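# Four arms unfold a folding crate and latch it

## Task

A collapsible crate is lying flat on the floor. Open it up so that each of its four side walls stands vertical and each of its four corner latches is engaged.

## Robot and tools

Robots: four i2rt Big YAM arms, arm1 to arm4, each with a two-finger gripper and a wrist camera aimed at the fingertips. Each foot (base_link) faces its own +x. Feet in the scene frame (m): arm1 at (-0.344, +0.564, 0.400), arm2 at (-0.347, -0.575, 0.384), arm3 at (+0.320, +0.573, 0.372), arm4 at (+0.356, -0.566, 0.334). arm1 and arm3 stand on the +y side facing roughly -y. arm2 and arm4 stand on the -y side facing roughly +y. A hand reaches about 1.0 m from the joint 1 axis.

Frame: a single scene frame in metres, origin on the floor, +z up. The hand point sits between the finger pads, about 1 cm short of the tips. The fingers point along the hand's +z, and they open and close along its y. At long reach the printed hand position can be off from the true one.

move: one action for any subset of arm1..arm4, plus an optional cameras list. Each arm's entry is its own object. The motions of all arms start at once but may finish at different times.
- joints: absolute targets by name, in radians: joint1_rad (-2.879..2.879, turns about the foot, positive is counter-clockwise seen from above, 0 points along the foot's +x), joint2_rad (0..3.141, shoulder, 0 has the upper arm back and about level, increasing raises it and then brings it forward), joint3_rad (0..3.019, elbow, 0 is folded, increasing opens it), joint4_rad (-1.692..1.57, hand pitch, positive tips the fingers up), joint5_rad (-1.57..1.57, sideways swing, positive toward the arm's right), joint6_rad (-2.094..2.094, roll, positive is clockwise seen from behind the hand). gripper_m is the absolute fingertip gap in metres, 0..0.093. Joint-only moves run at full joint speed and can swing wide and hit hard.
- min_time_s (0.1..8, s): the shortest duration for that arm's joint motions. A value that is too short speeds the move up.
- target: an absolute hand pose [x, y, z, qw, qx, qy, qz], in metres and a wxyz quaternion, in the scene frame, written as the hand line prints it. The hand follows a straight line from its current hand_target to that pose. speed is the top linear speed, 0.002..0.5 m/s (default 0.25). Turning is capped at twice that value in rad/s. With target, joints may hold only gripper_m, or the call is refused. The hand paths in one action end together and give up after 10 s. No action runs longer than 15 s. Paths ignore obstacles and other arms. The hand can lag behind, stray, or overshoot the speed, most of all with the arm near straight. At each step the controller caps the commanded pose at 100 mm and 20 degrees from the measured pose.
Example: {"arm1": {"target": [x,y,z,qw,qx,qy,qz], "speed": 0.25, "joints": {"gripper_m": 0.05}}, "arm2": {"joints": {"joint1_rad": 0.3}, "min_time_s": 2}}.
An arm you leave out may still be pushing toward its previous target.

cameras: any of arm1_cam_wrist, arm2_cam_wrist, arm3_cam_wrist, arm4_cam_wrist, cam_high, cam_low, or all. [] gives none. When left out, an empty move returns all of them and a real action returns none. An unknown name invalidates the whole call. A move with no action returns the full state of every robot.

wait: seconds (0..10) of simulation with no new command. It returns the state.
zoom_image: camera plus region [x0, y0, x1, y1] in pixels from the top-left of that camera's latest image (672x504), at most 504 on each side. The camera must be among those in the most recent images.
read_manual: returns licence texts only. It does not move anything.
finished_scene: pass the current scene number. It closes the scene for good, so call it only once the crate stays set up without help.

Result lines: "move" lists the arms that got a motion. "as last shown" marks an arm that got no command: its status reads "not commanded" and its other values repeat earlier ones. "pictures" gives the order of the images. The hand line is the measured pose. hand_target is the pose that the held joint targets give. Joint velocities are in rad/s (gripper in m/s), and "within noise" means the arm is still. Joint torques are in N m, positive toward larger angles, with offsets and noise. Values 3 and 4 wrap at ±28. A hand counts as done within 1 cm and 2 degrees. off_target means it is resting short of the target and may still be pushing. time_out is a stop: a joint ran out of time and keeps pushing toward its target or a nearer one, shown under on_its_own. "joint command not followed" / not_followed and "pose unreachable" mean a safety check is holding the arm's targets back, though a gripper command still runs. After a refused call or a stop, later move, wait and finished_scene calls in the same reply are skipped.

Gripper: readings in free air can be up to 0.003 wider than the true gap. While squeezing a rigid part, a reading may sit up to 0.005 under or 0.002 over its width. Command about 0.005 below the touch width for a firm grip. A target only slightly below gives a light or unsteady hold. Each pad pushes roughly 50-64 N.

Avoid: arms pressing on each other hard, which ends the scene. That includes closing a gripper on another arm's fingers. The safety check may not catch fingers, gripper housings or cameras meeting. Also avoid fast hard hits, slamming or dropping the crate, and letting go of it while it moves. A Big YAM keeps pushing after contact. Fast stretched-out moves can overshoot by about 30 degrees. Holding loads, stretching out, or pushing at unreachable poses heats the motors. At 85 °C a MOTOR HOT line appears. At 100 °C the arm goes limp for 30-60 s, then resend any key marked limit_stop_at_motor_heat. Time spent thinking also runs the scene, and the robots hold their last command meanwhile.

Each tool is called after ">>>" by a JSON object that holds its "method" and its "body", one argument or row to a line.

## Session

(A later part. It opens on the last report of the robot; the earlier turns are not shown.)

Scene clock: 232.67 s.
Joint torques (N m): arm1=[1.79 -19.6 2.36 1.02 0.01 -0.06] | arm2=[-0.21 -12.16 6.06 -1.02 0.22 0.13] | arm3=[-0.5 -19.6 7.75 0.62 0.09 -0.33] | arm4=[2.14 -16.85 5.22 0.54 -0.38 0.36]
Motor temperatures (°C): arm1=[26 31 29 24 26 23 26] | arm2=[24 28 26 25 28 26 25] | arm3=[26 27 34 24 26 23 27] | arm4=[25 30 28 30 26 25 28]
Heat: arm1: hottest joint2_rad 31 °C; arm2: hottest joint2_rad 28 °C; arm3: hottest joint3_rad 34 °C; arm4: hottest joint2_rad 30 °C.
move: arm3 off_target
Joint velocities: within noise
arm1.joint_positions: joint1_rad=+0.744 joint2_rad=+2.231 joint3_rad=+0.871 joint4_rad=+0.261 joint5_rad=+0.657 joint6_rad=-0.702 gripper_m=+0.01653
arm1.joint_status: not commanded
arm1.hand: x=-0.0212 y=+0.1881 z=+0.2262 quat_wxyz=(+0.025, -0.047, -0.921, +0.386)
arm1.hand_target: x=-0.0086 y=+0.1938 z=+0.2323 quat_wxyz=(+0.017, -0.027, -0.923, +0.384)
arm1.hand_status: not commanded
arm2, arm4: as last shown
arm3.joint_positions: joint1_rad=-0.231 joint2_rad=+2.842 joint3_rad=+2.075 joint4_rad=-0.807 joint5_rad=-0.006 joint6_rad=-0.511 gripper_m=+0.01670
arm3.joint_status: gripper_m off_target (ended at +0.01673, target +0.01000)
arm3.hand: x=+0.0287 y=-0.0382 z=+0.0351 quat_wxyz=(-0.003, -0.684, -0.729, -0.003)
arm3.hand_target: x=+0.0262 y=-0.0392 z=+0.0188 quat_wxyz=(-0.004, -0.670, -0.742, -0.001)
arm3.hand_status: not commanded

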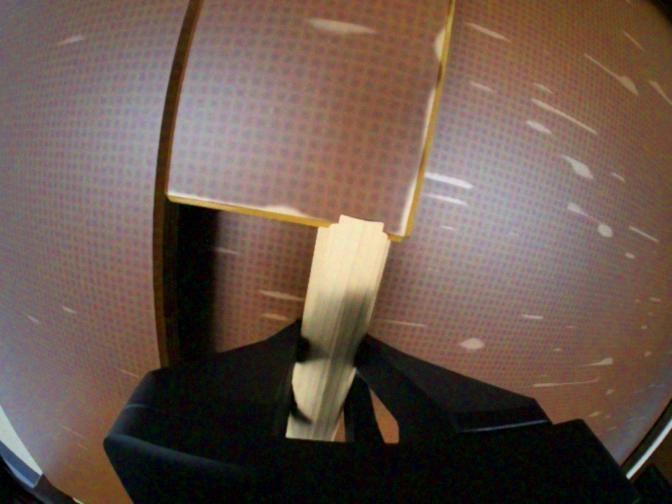

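>>> {"method": "move", "body": {
  "arm3": {"target": [0.045, -0.042, 0.157, -0.095, 0.6796, 0.722, -0.0895], "speed": 0.15}
}}

>>> {"method": "move", "body": {
  "arm3": {"target": [0.120, -0.042, 0.235, -0.1885, 0.6621, 0.7035, -0.1774], "speed": 0.15}
}}

>>> {"method": "move", "body": {
  "arm3": {"target": [0.195, -0.042, 0.270, -0.2311, 0.6501, 0.6907, -0.2175], "speed": 0.15},
  "cameras": ["arm3_cam_wrist", "arm2_cam_wrist", "cam_high", "cam_low"]
}}

Scene clock: 239.33 s.
Joint torques (N m): arm1=[1.49 -19.96 2.36 0.85 -0.03 -0.01] | arm2=[-0.21 -12.1 6.06 -1.05 0.22 0.13] | arm3=[0.44 -25.05 4.34 -0.47 0.28 -0.21] | arm4=[2.08 -16.85 5.23 0.54 -0.38 0.36]
Motor temperatures (°C): arm1=[26 31 29 24 26 23 26] | arm2=[24 28 26 25 28 26 25] | arm3=[26 27 34 24 26 23 27] | arm4=[24 30 28 30 26 25 28]
Heat: arm1: hottest joint2_rad 31 °C; arm2: hottest joint2_rad 28 °C; arm3: hottest joint3_rad 34 °C; arm4: hottest joint2_rad 30 °C.
move: arm3 off_target
Joint velocities: within noise
arm1, arm2, arm4: as last shown
arm3.joint_positions: joint1_rad=-0.143 joint2_rad=+2.593 joint3_rad=+1.796 joint4_rad=-0.690 joint5_rad=+0.247 joint6_rad=-0.404 gripper_m=+0.01652
arm3.joint_status: not commanded
arm3.hand: x=+0.0469 y=-0.0364 z=+0.1254 quat_wxyz=(+0.096, -0.689, -0.713, +0.085)
arm3.hand_target: x=+0.0500 y=-0.0474 z=+0.1558 quat_wxyz=(+0.093, -0.676, -0.725, +0.094)
arm3.hand_status: off_target (0.032 m and 1.5 deg from the pose sent, 0.123 m and 15.5 deg at the start)
pictures: none

Scene clock: 240.73 s.
Joint torques (N m): arm1=[1.49 -19.72 2.39 0.84 0.01 -0.09] | arm2=[-0.26 -12.1 6.08 -1.05 0.22 0.13] | arm3=[1.2 -24.64 4.42 -1.07 0.39 -0.21] | arm4=[2.08 -16.85 5.23 0.54 -0.38 0.36]
Motor temperatures (°C): arm1=[26 31 29 24 26 23 26] | arm2=[24 28 26 25 28 26 25] | arm3=[26 28 34 24 26 23 27] | arm4=[24 31 28 30 26 25 28]
Heat: arm1: hottest joint2_rad 31 °C; arm2: hottest joint2_rad 28 °C; arm3: hottest joint3_rad 34 °C; arm4: hottest joint2_rad 31 °C.
move: arm3 off_target
Joint velocities: within noise
arm1, arm2, arm4: as last shown
arm3.joint_positions: joint1_rad=+0.008 joint2_rad=+2.423 joint3_rad=+1.621 joint4_rad=-0.675 joint5_rad=+0.519 joint6_rad=-0.244 gripper_m=+0.01601
arm3.joint_status: not commanded
arm3.hand: x=+0.1043 y=-0.0331 z=+0.2009 quat_wxyz=(+0.192, -0.679, -0.687, +0.173)
arm3.hand_target: x=+0.1125 y=-0.0402 z=+0.2329 quat_wxyz=(+0.190, -0.665, -0.700, +0.177)
arm3.hand_status: off_target (0.039 m and 2.8 deg from the pose sent, 0.132 m and 15.3 deg at the start)
pictures: none

Scene clock: 241.90 s.
Joint torques (N m): arm1=[1.49 -20.19 2.5 0.92 -0.01 -0.05] | arm2=[-0.21 -12.16 6.08 -1.03 0.22 0.13] | arm3=[2.49 -24.41 4.96 -1.1 -0.03 -0.2] | arm4=[2.08 -16.85 5.23 0.55 -0.38 0.36]
Motor temperatures (°C): arm1=[26 31 29 24 26 23 26] | arm2=[24 28 26 25 28 26 25] | arm3=[26 28 34 24 26 23 27] | arm4=[24 31 28 30 26 25 28]
Heat: arm1: hottest joint2_rad 31 °C; arm2: hottest joint2_rad 28 °C; arm3: hottest joint3_rad 34 °C; arm4: hottest joint2_rad 31 °C.
move: arm3 off_target
Joint velocities: within noise
arm1, arm2: as last shown
arm3.joint_positions: joint1_rad=+0.140 joint2_rad=+2.374 joint3_rad=+1.592 joint4_rad=-0.784 joint5_rad=+0.675 joint6_rad=-0.075 gripper_m=+0.01600
arm3.joint_status: not commanded
arm3.hand: x=+0.1654 y=-0.0299 z=+0.2367 quat_wxyz=(+0.249, -0.668, -0.667, +0.217)
arm3.hand_target: x=+0.1922 y=-0.0420 z=+0.2695 quat_wxyz=(+0.235, -0.648, -0.690, +0.220)
arm3.hand_status: off_target (0.046 m and 4.0 deg from the pose sent, 0.114 m and 7.5 deg at the start)
arm4.joint_positions: joint1_rad=+0.800 joint2_rad=+2.061 joint3_rad=+0.926 joint4_rad=-0.002 joint5_rad=+0.687 joint6_rad=-0.683 gripper_m=+0.01562
arm4.joint_status: not commanded
arm4.hand: x=-0.0153 y=-0.2006 z=+0.2318 quat_wxyz=(-0.386, +0.922, -0.018, +0.027)
arm4.hand_target: x=-0.0210 y=-0.2026 z=+0.2352 quat_wxyz=(-0.381, +0.924, -0.023, +0.015)
arm4.hand_status: not commanded
pictures: arm2_cam_wrist, arm3_cam_wrist, cam_high, cam_low

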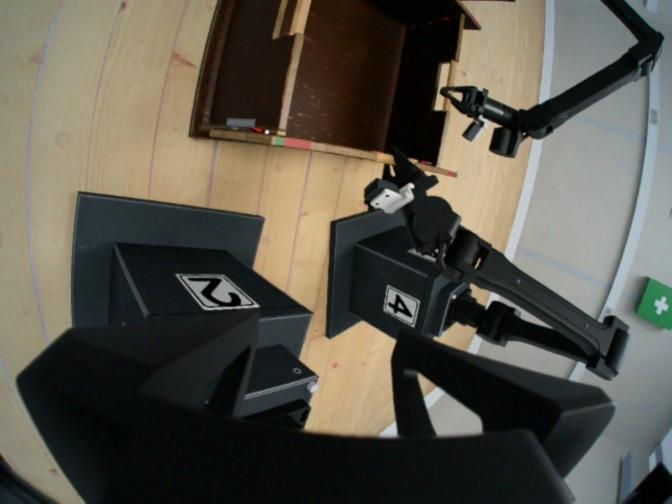

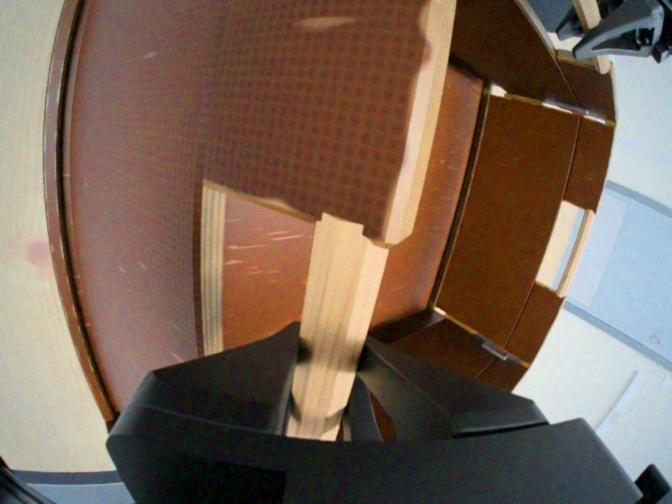

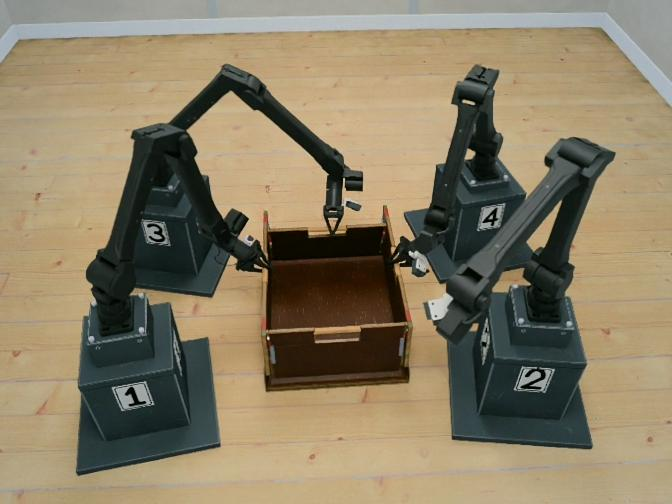

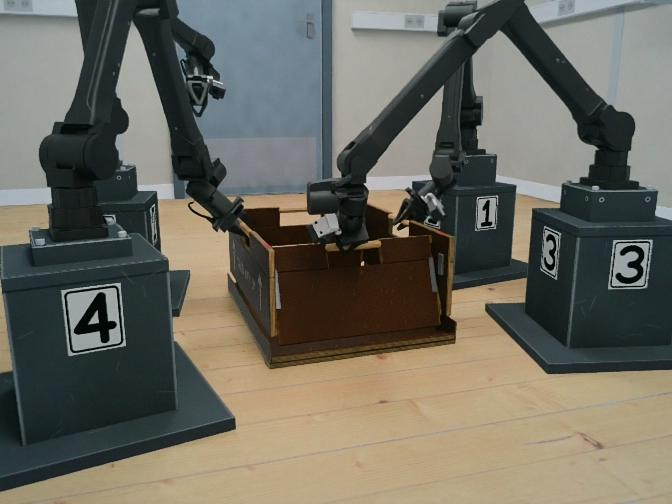

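>>> {"method": "move", "body": {
  "arm3": {"target": [0.250, -0.042, 0.265, -0.2787, 0.6333, 0.6729, -0.2623], "speed": 0.15}
}}

>>> {"method": "move", "body": {
  "arm3": {"target": [0.311, -0.042, 0.252, -0.2787, 0.6333, 0.6729, -0.2623], "speed": 0.12},
  "cameras": ["arm3_cam_wrist", "cam_high", "cam_low"]
}}

>>> {"method": "zoom_image", "body": {
  "camera": "cam_high",
  "region": [240, 195, 420, 300]
}}

>>> {"method": "zoom_image", "body": {
  "camera": "cam_low",
  "region": [220, 190, 480, 380]
}}

Scene clock: 244.43 s.
Joint torques (N m): arm1=[1.38 -20.19 2.32 0.88 -0.07 -0.04] | arm2=[-0.21 -12.1 6.06 -1.03 0.22 0.13] | arm3=[4.72 -21.07 7.32 -2.29 -0.07 0.07] | arm4=[2.14 -16.85 5.23 0.54 -0.38 0.36]
Motor temperatures (°C): arm1=[26 31 29 24 26 23 26] | arm2=[24 28 26 25 28 26 25] | arm3=[26 28 33 24 26 23 27] | arm4=[24 31 28 30 26 25 28]
Heat: arm1: hottest joint2_rad 31 °C; arm2: hottest joint2_rad 28 °C; arm3: hottest joint3_rad 33 °C; arm4: hottest joint2_rad 31 °C.
move: arm3 off_target
Joint velocities: within noise
arm1, arm2, arm4: as last shown
arm3.joint_positions: joint1_rad=+0.236 joint2_rad=+2.381 joint3_rad=+1.595 joint4_rad=-0.851 joint5_rad=+0.806 joint6_rad=+0.063 gripper_m=+0.01600
arm3.joint_status: not commanded
arm3.hand: x=+0.2072 y=-0.0287 z=+0.2488 quat_wxyz=(+0.287, -0.655, -0.646, +0.266)
arm3.hand_target: x=+0.2485 y=-0.0422 z=+0.2651 quat_wxyz=(+0.277, -0.633, -0.673, +0.265)
arm3.hand_status: off_target (0.048 m and 4.1 deg from the pose sent, 0.090 m and 7.5 deg at the start)
pictures: none

Scene clock: 245.60 s.
Joint torques (N m): arm1=[1.14 -19.78 2.41 1.02 0.02 -0.02] | arm2=[-0.21 -12.16 6.05 -1.02 0.22 0.13] | arm3=[7.24 -19.31 8.08 -1.8 -0.9 0.13] | arm4=[2.08 -16.79 5.33 0.58 -0.41 0.36]
Motor temperatures (°C): arm1=[26 31 29 24 26 23 26] | arm2=[24 27 26 25 28 26 25] | arm3=[26 28 33 24 26 23 27] | arm4=[24 31 28 30 26 25 28]
Heat: arm1: hottest joint2_rad 31 °C; arm2: hottest joint5_rad 28 °C; arm3: hottest joint3_rad 33 °C; arm4: hottest joint2_rad 31 °C.
move: arm3 off_target
Joint velocities: within noise
arm1.joint_positions: joint1_rad=+0.744 joint2_rad=+2.231 joint3_rad=+0.871 joint4_rad=+0.261 joint5_rad=+0.656 joint6_rad=-0.702 gripper_m=+0.01654
arm1.joint_status: not commanded
arm1.hand: x=-0.0210 y=+0.1882 z=+0.2260 quat_wxyz=(+0.024, -0.046, -0.921, +0.386)
arm1.hand_target: x=-0.0091 y=+0.1934 z=+0.2322 quat_wxyz=(+0.018, -0.028, -0.923, +0.384)
arm1.hand_status: not commanded
arm2: as last shown
arm3.joint_positions: joint1_rad=+0.301 joint2_rad=+2.407 joint3_rad=+1.642 joint4_rad=-0.975 joint5_rad=+0.815 joint6_rad=+0.182 gripper_m=+0.01609
arm3.joint_status: not commanded
arm3.hand: x=+0.2444 y=-0.0264 z=+0.2499 quat_wxyz=(+0.300, -0.655, -0.640, +0.266)
arm3.hand_target: x=+0.3090 y=-0.0382 z=+0.2516 quat_wxyz=(+0.279, -0.631, -0.675, +0.262)
arm3.hand_status: off_target (0.068 m and 5.2 deg from the pose sent, 0.105 m and 4.1 deg at the start)
arm4.joint_positions: joint1_rad=+0.798 joint2_rad=+2.061 joint3_rad=+0.926 joint4_rad=-0.002 joint5_rad=+0.689 joint6_rad=-0.682 gripper_m=+0.01562
arm4.joint_status: not commanded
arm4.hand: x=-0.0146 y=-0.1999 z=+0.2319 quat_wxyz=(-0.386, +0.922, -0.019, +0.028)
arm4.hand_target: x=-0.0209 y=-0.2017 z=+0.2354 quat_wxyz=(-0.382, +0.924, -0.025, +0.014)
arm4.hand_status: not commanded

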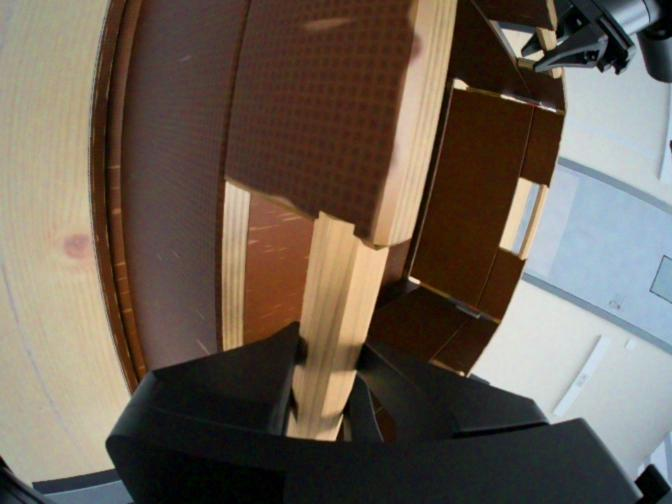

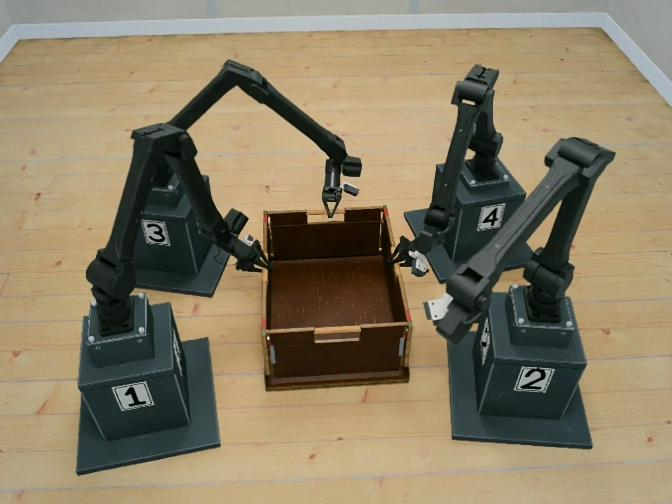

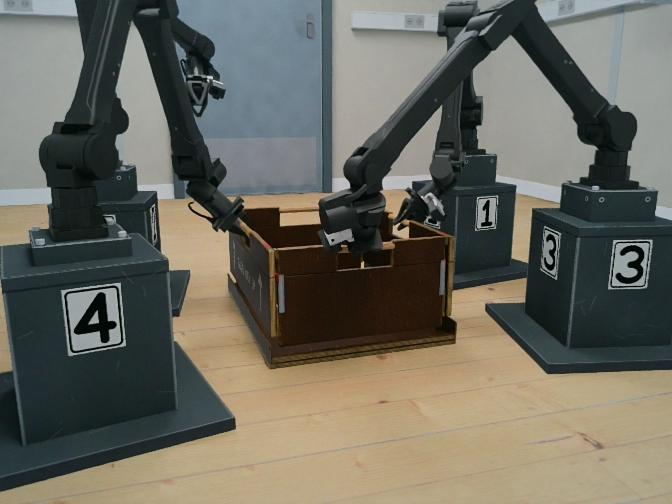

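Scaled by 2.800 from the camera's image (finer frame: 960x720).

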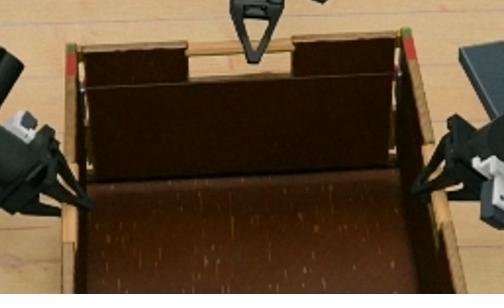

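Scaled by 1.938 from the camera's image (finer frame: 960x720).

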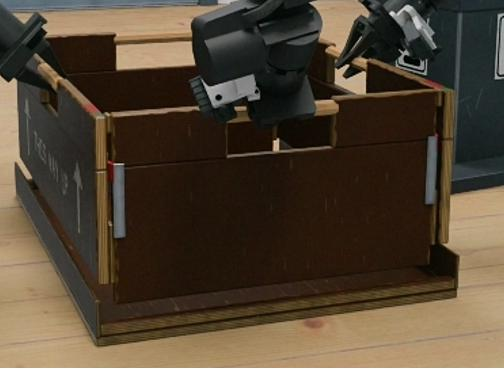

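>>> {"method": "move", "body": {
  "arm3": {"target": [0.338, -0.042, 0.248, -0.2787, 0.6333, 0.6729, -0.2623], "speed": 0.12}
}}

>>> {"method": "move", "body": {
  "arm3": {"target": [0.355, -0.042, 0.246, -0.2787, 0.6333, 0.6729, -0.2623], "speed": 0.12},
  "cameras": ["cam_high", "cam_low"]
}}

>>> {"method": "zoom_image", "body": {
  "camera": "cam_high",
  "region": [240, 195, 420, 300]
}}

>>> {"method": "zoom_image", "body": {
  "camera": "cam_low",
  "region": [240, 210, 320, 370]
}}

>>> {"method": "zoom_image", "body": {
  "camera": "cam_low",
  "region": [400, 210, 480, 350]
}}

Scene clock: 250.07 s.
Joint torques (N m): arm1=[1.73 -20.01 2.43 0.84 0.03 -0.04] | arm2=[-0.21 -12.16 6.05 -1.03 0.22 0.13] | arm3=[10.23 -19.43 7.99 -2 -1.19 0.46] | arm4=[2.14 -16.79 5.33 0.58 -0.41 0.36]
Motor temperatures (°C): arm1=[26 31 29 24 26 23 26] | arm2=[24 27 26 25 28 26 25] | arm3=[26 28 33 24 26 23 28] | arm4=[24 31 28 30 26 25 28]
Heat: arm1: hottest joint2_rad 31 °C; arm2: hottest joint5_rad 28 °C; arm3: hottest joint3_rad 33 °C; arm4: hottest joint2_rad 31 °C.
move: arm3 off_target
Joint velocities: within noise
arm1, arm4: as last shown
arm2.joint_positions: joint1_rad=+0.848 joint2_rad=+1.493 joint3_rad=+1.047 joint4_rad=-1.690 joint5_rad=+0.571 joint6_rad=+0.807 gripper_m=+0.04990
arm2.joint_status: not commanded
arm2.hand: x=-0.4624 y=-0.2963 z=+0.5466 quat_wxyz=(-0.264, +0.678, -0.629, +0.275)
arm2.hand_target: x=-0.4613 y=-0.2977 z=+0.5509 quat_wxyz=(-0.263, +0.674, -0.633, +0.275)
arm2.hand_status: not commanded
arm3.joint_positions: joint1_rad=+0.301 joint2_rad=+2.420 joint3_rad=+1.667 joint4_rad=-1.018 joint5_rad=+0.815 joint6_rad=+0.208 gripper_m=+0.01609
arm3.joint_status: not commanded
arm3.hand: x=+0.2444 y=-0.0263 z=+0.2503 quat_wxyz=(+0.308, -0.659, -0.635, +0.261)
arm3.hand_target: x=+0.3325 y=-0.0358 z=+0.2492 quat_wxyz=(+0.280, -0.631, -0.675, +0.262)
arm3.hand_status: off_target (0.095 m and 6.2 deg from the pose sent, 0.095 m and 5.2 deg at the start)
pictures: none

Scene clock: 251.03 s.
Joint torques (N m): arm1=[1.61 -20.07 2.32 1.02 0.02 -0.06] | arm2=[-0.21 -12.1 6.05 -1.02 0.21 0.13] | arm3=[11.34 -18.96 7.87 -1.98 -1.26 0.56] | arm4=[2.08 -16.79 5.31 0.57 -0.41 0.35]
Motor temperatures (°C): arm1=[26 30 29 24 26 23 26] | arm2=[24 27 26 25 28 26 25] | arm3=[26 28 33 24 26 23 28] | arm4=[24 31 28 30 26 25 28]
Heat: arm1: hottest joint2_rad 30 °C; arm2: hottest joint5_rad 28 °C; arm3: hottest joint3_rad 33 °C; arm4: hottest joint2_rad 31 °C.
move: arm3 off_target
Joint velocities: within noise
arm1, arm2, arm4: as last shown
arm3.joint_positions: joint1_rad=+0.301 joint2_rad=+2.420 joint3_rad=+1.667 joint4_rad=-1.018 joint5_rad=+0.815 joint6_rad=+0.210 gripper_m=+0.01610
arm3.joint_status: not commanded
arm3.hand: x=+0.2444 y=-0.0263 z=+0.2503 quat_wxyz=(+0.308, -0.659, -0.635, +0.261)
arm3.hand_target: x=+0.3374 y=-0.0336 z=+0.2472 quat_wxyz=(+0.279, -0.632, -0.674, +0.263)
arm3.hand_status: off_target (0.112 m and 6.2 deg from the pose sent, 0.112 m and 6.2 deg at the start; pose on its path clipped on 20 of 27 steps)

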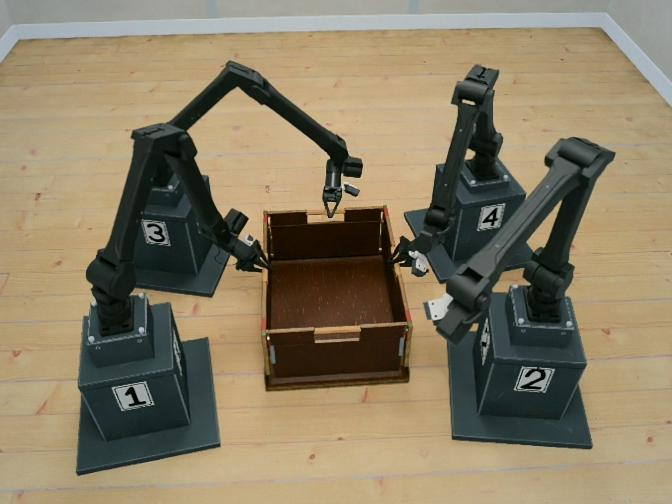

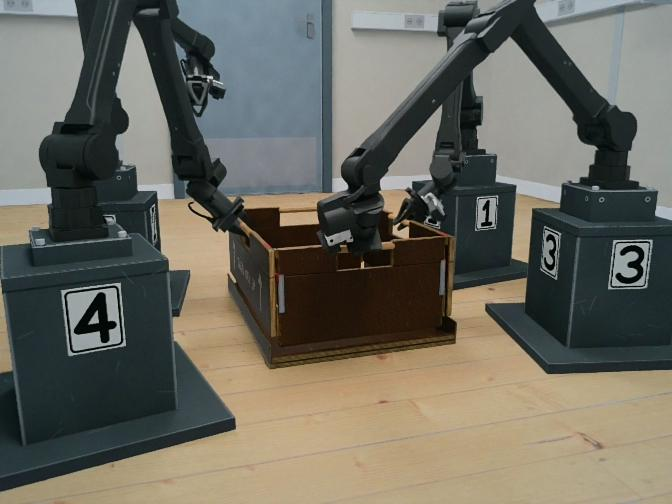

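Scaled by 2.800 from the camera's image (finer frame: 960x720).

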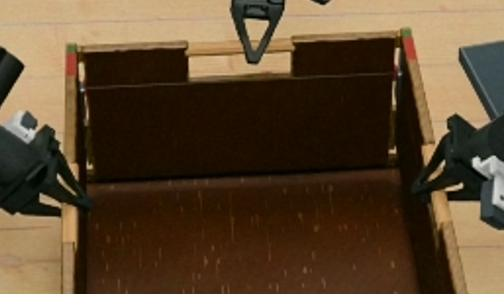

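Scaled by 3.150 from the camera's image (finer frame: 960x720).

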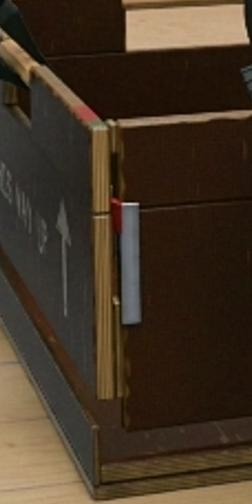

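Scaled by 3.600 from the camera's image (finer frame: 960x720).

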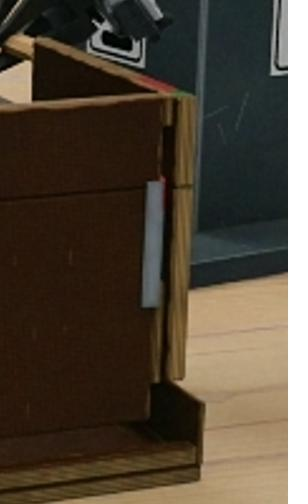

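>>> {"method": "move", "body": {
  "arm3": {"target": [0.19, -0.042, 0.254, -0.2787, 0.6333, 0.6729, -0.2623], "speed": 0.15},
  "cameras": ["cam_high", "cam_low"]
}}

>>> {"method": "zoom_image", "body": {
  "camera": "cam_low",
  "region": [220, 190, 480, 380]
}}

Scene clock: 254.73 s.
Joint torques (N m): arm1=[1.73 -19.31 2.15 0.91 0.01 -0.04] | arm2=[-0.21 -12.16 6.06 -1.03 0.22 0.13] | arm3=[-6.18 -20.19 5.61 2.59 0.79 -1.28] | arm4=[2.08 -16.79 5.33 0.57 -0.41 0.35]
Motor temperatures (°C): arm1=[26 30 29 24 26 23 26] | arm2=[24 27 26 25 28 26 25] | arm3=[26 28 33 24 26 23 28] | arm4=[24 31 28 30 26 25 29]
Heat: arm1: hottest joint2_rad 30 °C; arm2: hottest joint5_rad 28 °C; arm3: hottest joint3_rad 33 °C; arm4: hottest joint2_rad 31 °C.
move: arm3 off_target
Joint velocities: within noise
arm1, arm2, arm4: as last shown
arm3.joint_positions: joint1_rad=+0.285 joint2_rad=+2.374 joint3_rad=+1.590 joint4_rad=-0.877 joint5_rad=+0.781 joint6_rad=+0.096 gripper_m=+0.01615
arm3.joint_status: not commanded
arm3.hand: x=+0.2395 y=-0.0279 z=+0.2495 quat_wxyz=(+0.276, -0.650, -0.657, +0.262)
arm3.hand_target: x=+0.1990 y=-0.0384 z=+0.2536 quat_wxyz=(+0.281, -0.636, -0.671, +0.258)
arm3.hand_status: off_target (0.052 m and 2.7 deg from the pose sent, 0.057 m and 6.2 deg at the start)

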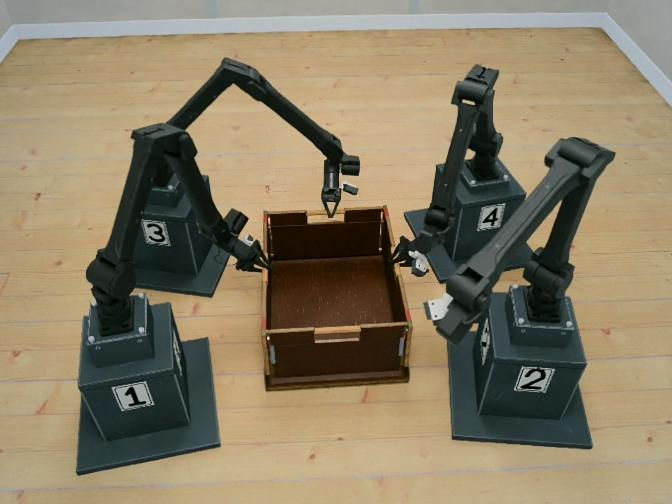

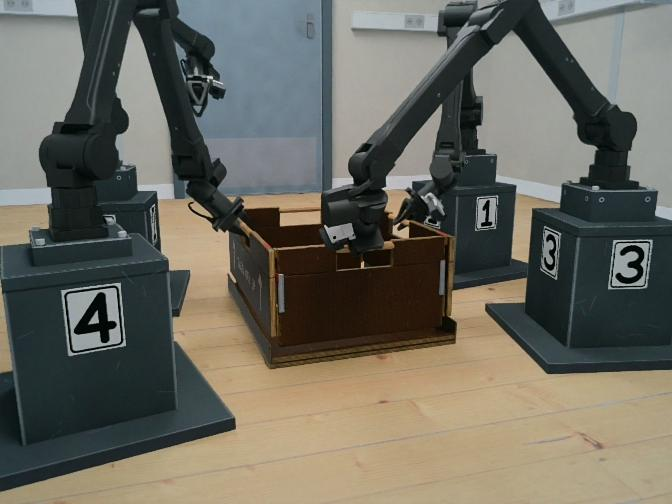

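Scaled by 1.938 from the camera's image (finer frame: 960x720).

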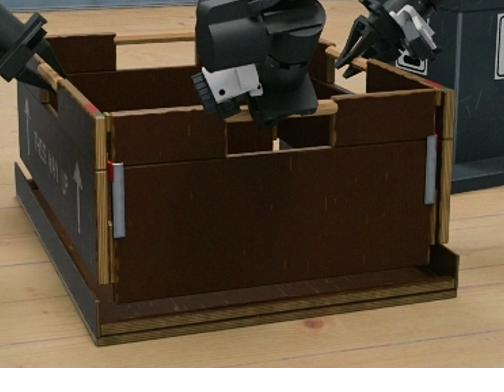

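>>> {"method": "move", "body": {
  "arm2": {"target": [-0.46, -0.26, 0.40, -0.2623, 0.6729, -0.6333, 0.2787], "speed": 0.4},
  "cameras": ["arm2_cam_wrist", "arm1_cam_wrist", "arm4_cam_wrist"]
}}

>>> {"method": "zoom_image", "body": {
  "camera": "arm2_cam_wrist",
  "region": [150, 0, 400, 220]
}}

>>> {"method": "zoom_image", "body": {
  "camera": "arm1_cam_wrist",
  "region": [380, 0, 600, 380]
}}

>>> {"method": "zoom_image", "body": {
  "camera": "arm4_cam_wrist",
  "region": [380, 0, 600, 400]
}}

Scene clock: 259.93 s.
Joint torques (N m): arm1=[0.91 -19.55 2.39 0.88 0.01 -0.04] | arm2=[-0.62 -15.62 5.27 -0.2 0.52 -0.05] | arm3=[-6.42 -20.07 5.71 2.52 0.75 -1.26] | arm4=[2.08 -16.79 5.33 0.58 -0.41 0.36]
Motor temperatures (°C): arm1=[26 30 29 24 26 23 26] | arm2=[24 27 26 25 28 26 25] | arm3=[26 28 33 24 26 24 28] | arm4=[24 31 28 30 26 25 29]
Heat: arm1: hottest joint2_rad 30 °C; arm2: hottest joint5_rad 28 °C; arm3: hottest joint3_rad 33 °C; arm4: hottest joint2_rad 31 °C.
move: arm2 off_target
Joint velocities: within noise
arm1, arm3, arm4: as last shown
arm2.joint_positions: joint1_rad=+0.785 joint2_rad=+1.809 joint3_rad=+0.947 joint4_rad=-1.291 joint5_rad=+0.596 joint6_rad=+0.764 gripper_m=+0.04990
arm2.joint_status: not commanded
arm2.hand: x=-0.4534 y=-0.2720 z=+0.3946 quat_wxyz=(-0.259, +0.672, -0.628, +0.296)
arm2.hand_target: x=-0.4593 y=-0.2615 z=+0.4007 quat_wxyz=(-0.262, +0.673, -0.633, +0.278)
arm2.hand_status: off_target (0.015 m and 2.1 deg from the pose sent, 0.151 m and 0.9 deg at the start)
pictures: arm1_cam_wrist, arm2_cam_wrist, arm4_cam_wrist

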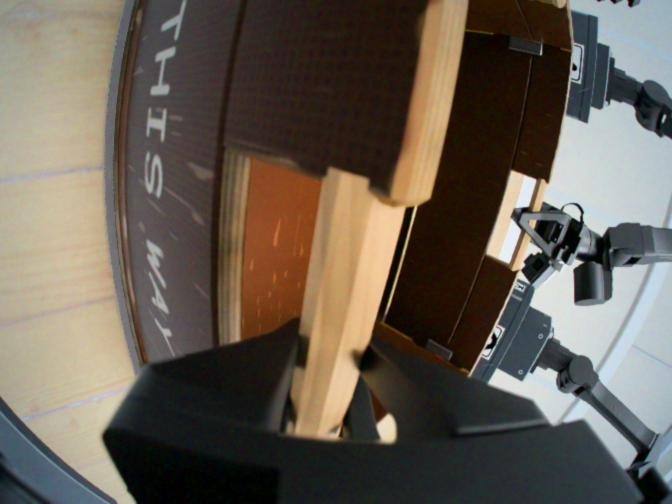

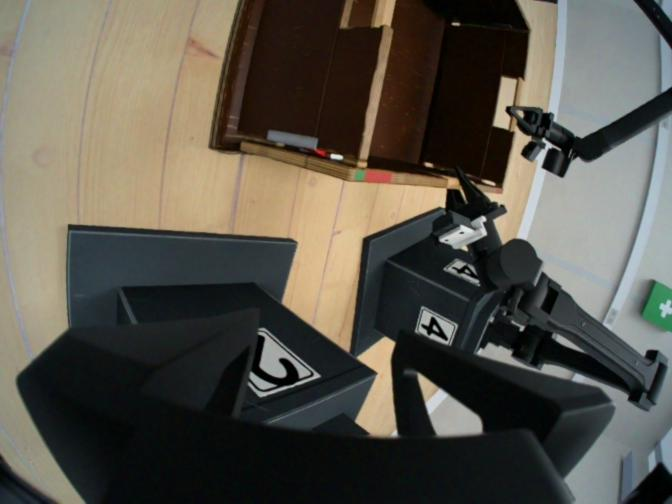

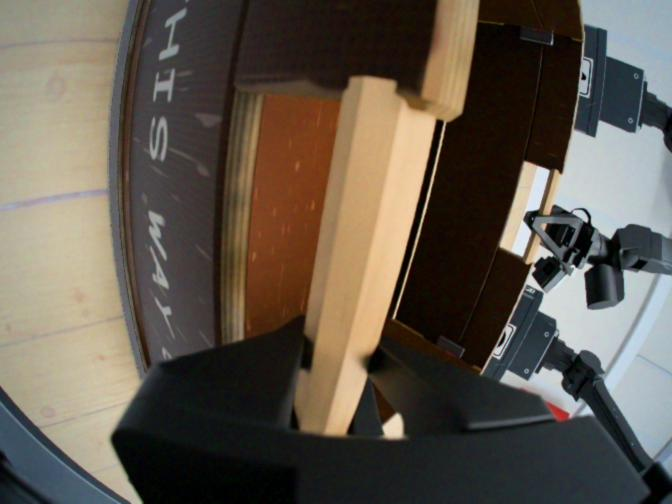

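Scaled by 2.016 from the camera's image (finer frame: 960x720).

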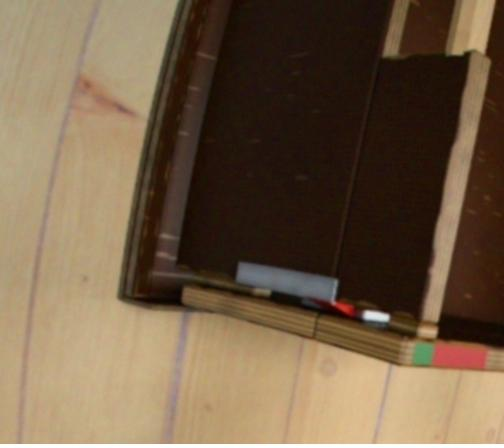

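Scaled by 1.326 from the camera's image (finer frame: 960x720).

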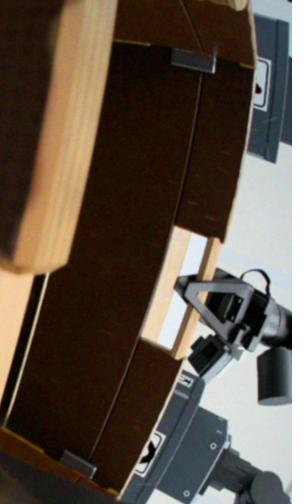

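Scaled by 1.260 from the camera's image (finer frame: 960x720).

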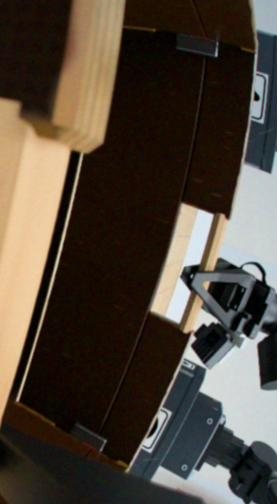

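>>> {"method": "move", "body": {
  "arm2": {"target": [-0.395, -0.27, 0.325, -0.2623, 0.6729, -0.6333, 0.2787], "speed": 0.3},
  "cameras": ["arm2_cam_wrist"]
}}

>>> {"method": "zoom_image", "body": {
  "camera": "arm2_cam_wrist",
  "region": [200, 40, 400, 220]
}}

Scene clock: 266.43 s.
Joint torques (N m): arm1=[1.96 -20.07 2.36 0.84 0 -0.06] | arm2=[0.15 -13.33 3.44 0.02 0.58 -0.09] | arm3=[-6.24 -19.66 5.61 2.54 0.79 -1.29] | arm4=[2.08 -16.79 5.33 0.57 -0.41 0.35]
Motor temperatures (°C): arm1=[26 30 29 24 26 23 26] | arm2=[24 27 26 25 28 26 25] | arm3=[26 28 32 24 26 24 28] | arm4=[24 31 28 30 26 25 29]
Heat: arm1: hottest joint2_rad 30 °C; arm2: hottest joint5_rad 28 °C; arm3: hottest joint3_rad 32 °C; arm4: hottest joint2_rad 31 °C.
move: arm2 done
Joint velocities: within noise
arm1, arm3, arm4: as last shown
arm2.joint_positions: joint1_rad=+0.658 joint2_rad=+1.889 joint3_rad=+0.794 joint4_rad=-0.947 joint5_rad=+0.658 joint6_rad=+0.622 gripper_m=+0.04990
arm2.joint_status: not commanded
arm2.hand: x=-0.3951 y=-0.2759 z=+0.3251 quat_wxyz=(-0.261, +0.673, -0.632, +0.283)
arm2.hand_target: x=-0.3977 y=-0.2714 z=+0.3255 quat_wxyz=(-0.264, +0.676, -0.630, +0.277)
arm2.hand_status: done (0.006 m and 0.5 deg from the pose sent, 0.091 m and 2.1 deg at the start)

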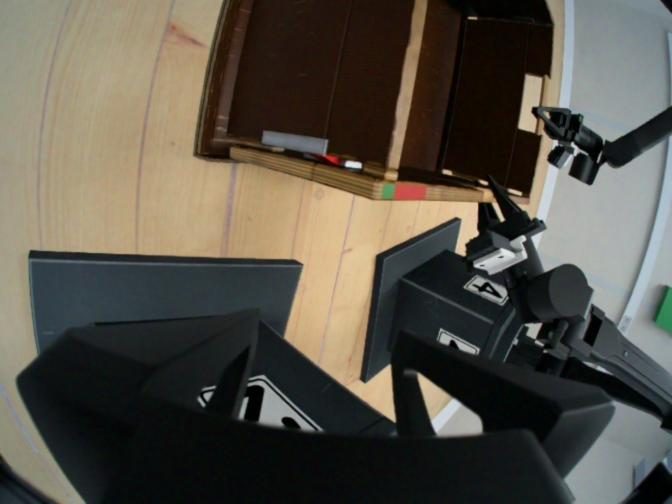

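Scaled by 2.520 from the camera's image (finer frame: 960x720).

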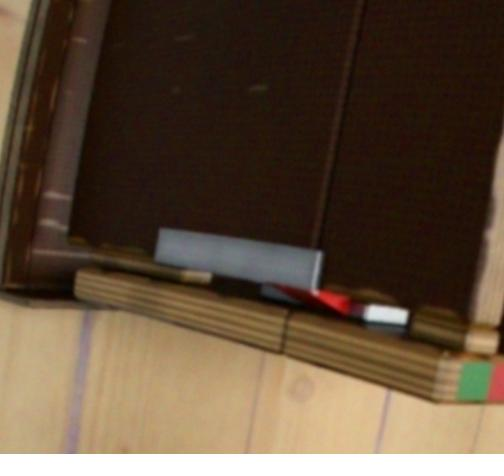

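>>> {"method": "move", "body": {
  "arm3": {"target": [0.245, -0.040, 0.252, -0.2787, 0.6333, 0.6729, -0.2623], "speed": 0.15},
  "cameras": ["cam_high", "arm3_cam_wrist"]
}}

>>> {"method": "zoom_image", "body": {
  "camera": "cam_high",
  "region": [255, 200, 300, 250]
}}

>>> {"method": "zoom_image", "body": {
  "camera": "cam_high",
  "region": [365, 195, 410, 245]
}}

>>> {"method": "zoom_image", "body": {
  "camera": "arm3_cam_wrist",
  "region": [380, 0, 600, 400]
}}

Scene clock: 275.80 s.
Joint torques (N m): arm1=[1.67 -19.66 2.18 0.9 0.02 -0.07] | arm2=[0.03 -13.45 3.41 -0.03 0.58 -0.08] | arm3=[-0.32 -18.96 7.51 -0.17 0.74 -0.41] | arm4=[2.14 -16.79 5.33 0.57 -0.41 0.36]
Motor temperatures (°C): arm1=[26 30 29 24 26 23 26] | arm2=[24 27 26 25 28 26 25] | arm3=[26 28 32 24 26 25 28] | arm4=[24 31 28 30 26 25 29]
Heat: arm1: hottest joint2_rad 30 °C; arm2: hottest joint5_rad 28 °C; arm3: hottest joint3_rad 32 °C; arm4: hottest joint2_rad 31 °C.
move: arm3 off_target
Joint velocities: within noise
arm1, arm4: as last shown
arm2.joint_positions: joint1_rad=+0.655 joint2_rad=+1.889 joint3_rad=+0.794 joint4_rad=-0.947 joint5_rad=+0.658 joint6_rad=+0.620 gripper_m=+0.04990
arm2.joint_status: not commanded
arm2.hand: x=-0.3942 y=-0.2758 z=+0.3251 quat_wxyz=(-0.260, +0.673, -0.632, +0.283)
arm2.hand_target: x=-0.3968 y=-0.2712 z=+0.3255 quat_wxyz=(-0.263, +0.675, -0.631, +0.278)
arm2.hand_status: not commanded
arm3.joint_positions: joint1_rad=+0.287 joint2_rad=+2.374 joint3_rad=+1.590 joint4_rad=-0.880 joint5_rad=+0.781 joint6_rad=+0.104 gripper_m=+0.01615
arm3.joint_status: not commanded
arm3.hand: x=+0.2404 y=-0.0274 z=+0.2496 quat_wxyz=(+0.276, -0.652, -0.656, +0.263)
arm3.hand_target: x=+0.2449 y=-0.0397 z=+0.2521 quat_wxyz=(+0.278, -0.634, -0.672, +0.263)
arm3.hand_status: off_target (0.014 m and 2.9 deg from the pose sent, 0.014 m and 2.7 deg at the start)
pictures: arm3_cam_wrist, cam_high

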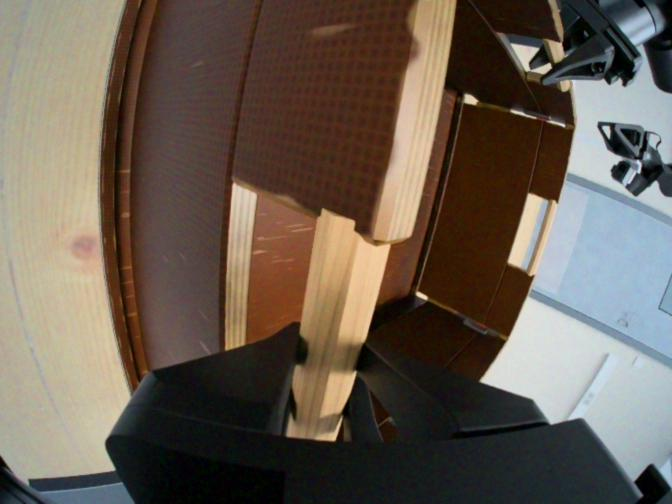

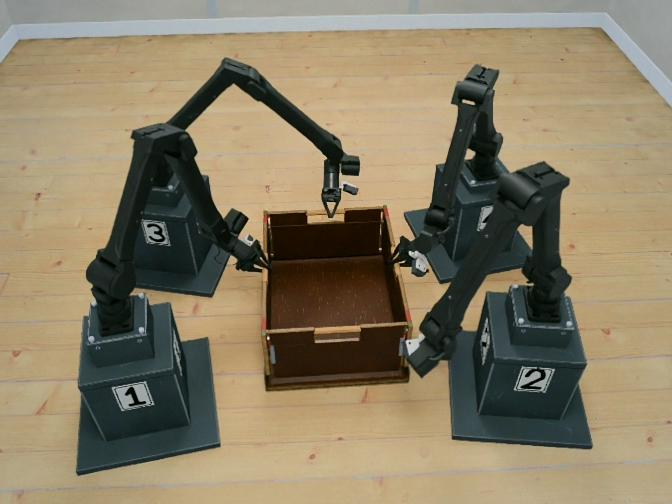

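Scaled by 10.080 from the camera's image (finer frame: 960x720).

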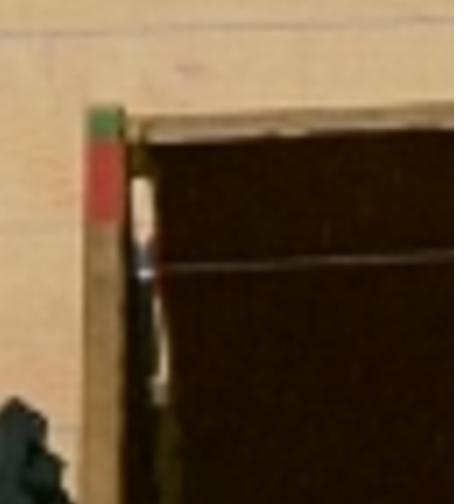

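Scaled by 10.080 from the camera's image (finer frame: 960x720).

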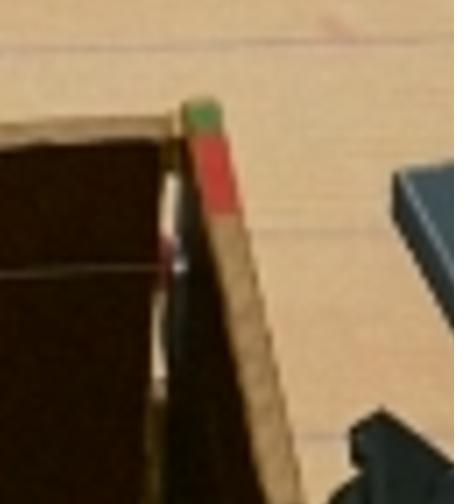

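Scaled by 1.260 from the camera's image (finer frame: 960x720).

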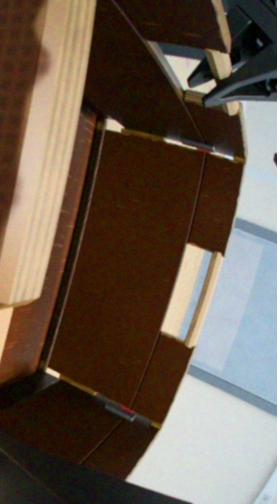

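>>> {"method": "move", "body": {
  "arm3": {"joints": {"gripper_m": 0.05}},
  "arm1": {"target": [-0.006, 0.225, 0.232, -0.0117, 0.0282, 0.9235, -0.3827], "speed": 0.06},
  "cameras": ["cam_high", "cam_low"]
}}

>>> {"method": "zoom_image", "body": {
  "camera": "cam_low",
  "region": [220, 190, 480, 380]
}}

>>> {"method": "zoom_image", "body": {
  "camera": "cam_high",
  "region": [230, 190, 430, 400]
}}

Scene clock: 278.97 s.
Joint torques (N m): arm1=[5.54 -20.84 -0.46 0.98 0.26 0.28] | arm2=[0.03 -13.45 3.41 -0.03 0.58 -0.08] | arm3=[0.15 -19.08 7.39 -0.17 0.73 0.07] | arm4=[2.08 -16.79 5.31 0.57 -0.41 0.35]
Motor temperatures (°C): arm1=[26 30 29 24 26 23 26] | arm2=[24 27 26 25 28 26 25] | arm3=[26 28 32 24 26 25 28] | arm4=[24 31 28 30 26 25 29]
Heat: arm1: hottest joint2_rad 30 °C; arm2: hottest joint5_rad 28 °C; arm3: hottest joint3_rad 32 °C; arm4: hottest joint2_rad 31 °C.
move: arm1 off_target; arm3 done
Joint velocities: within noise
arm1.joint_positions: joint1_rad=+0.752 joint2_rad=+2.231 joint3_rad=+0.868 joint4_rad=+0.261 joint5_rad=+0.668 joint6_rad=-0.690 gripper_m=+0.01654
arm1.joint_status: not commanded
arm1.hand: x=-0.0210 y=+0.1907 z=+0.2266 quat_wxyz=(+0.025, -0.049, -0.919, +0.389)
arm1.hand_target: x=-0.0074 y=+0.2223 z=+0.2310 quat_wxyz=(+0.014, -0.023, -0.923, +0.383)
arm1.hand_status: off_target (0.038 m and 3.0 deg from the pose sent, 0.040 m and 2.6 deg at the start)
arm2, arm4: as last shown
arm3.joint_positions: joint1_rad=+0.279 joint2_rad=+2.374 joint3_rad=+1.590 joint4_rad=-0.880 joint5_rad=+0.783 joint6_rad=+0.053 gripper_m=+0.04991
arm3.joint_status: all done
arm3.hand: x=+0.2356 y=-0.0268 z=+0.2498 quat_wxyz=(+0.284, -0.637, -0.669, +0.255)
arm3.hand_target: x=+0.2401 y=-0.0390 z=+0.2520 quat_wxyz=(+0.281, -0.633, -0.673, +0.261)
arm3.hand_status: not commanded

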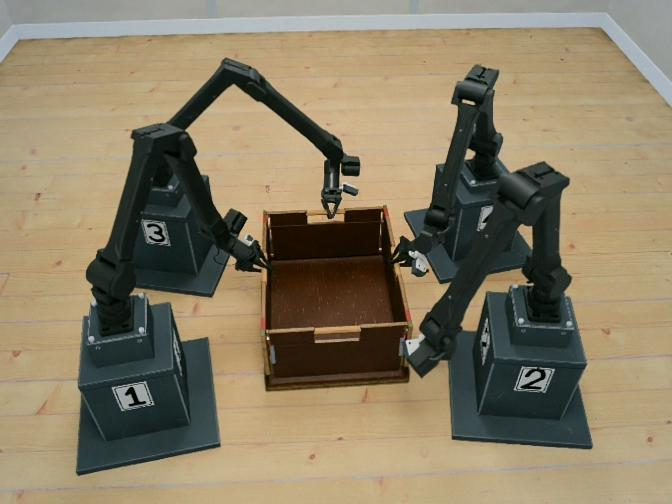

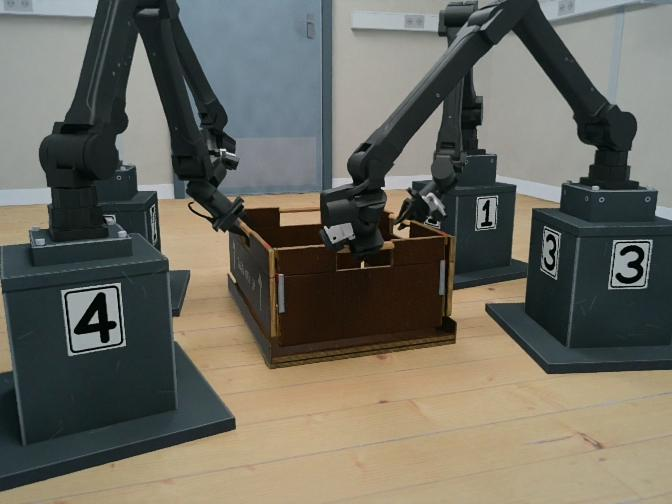

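Scaled by 1.938 from the camera's image (finer frame: 960x720).

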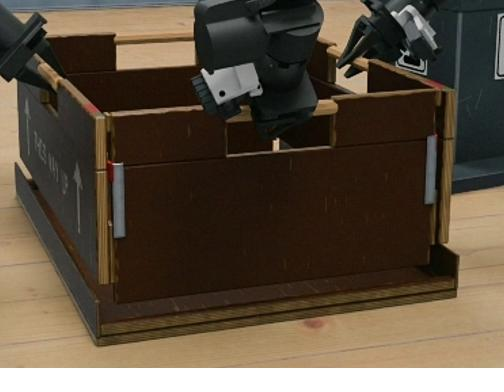

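Scaled by 2.400 from the camera's image (finer frame: 960x720).

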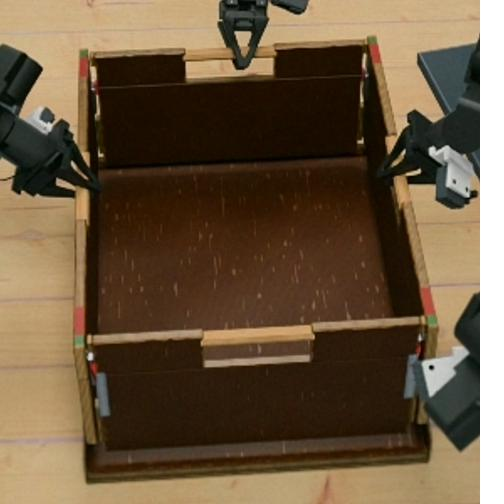

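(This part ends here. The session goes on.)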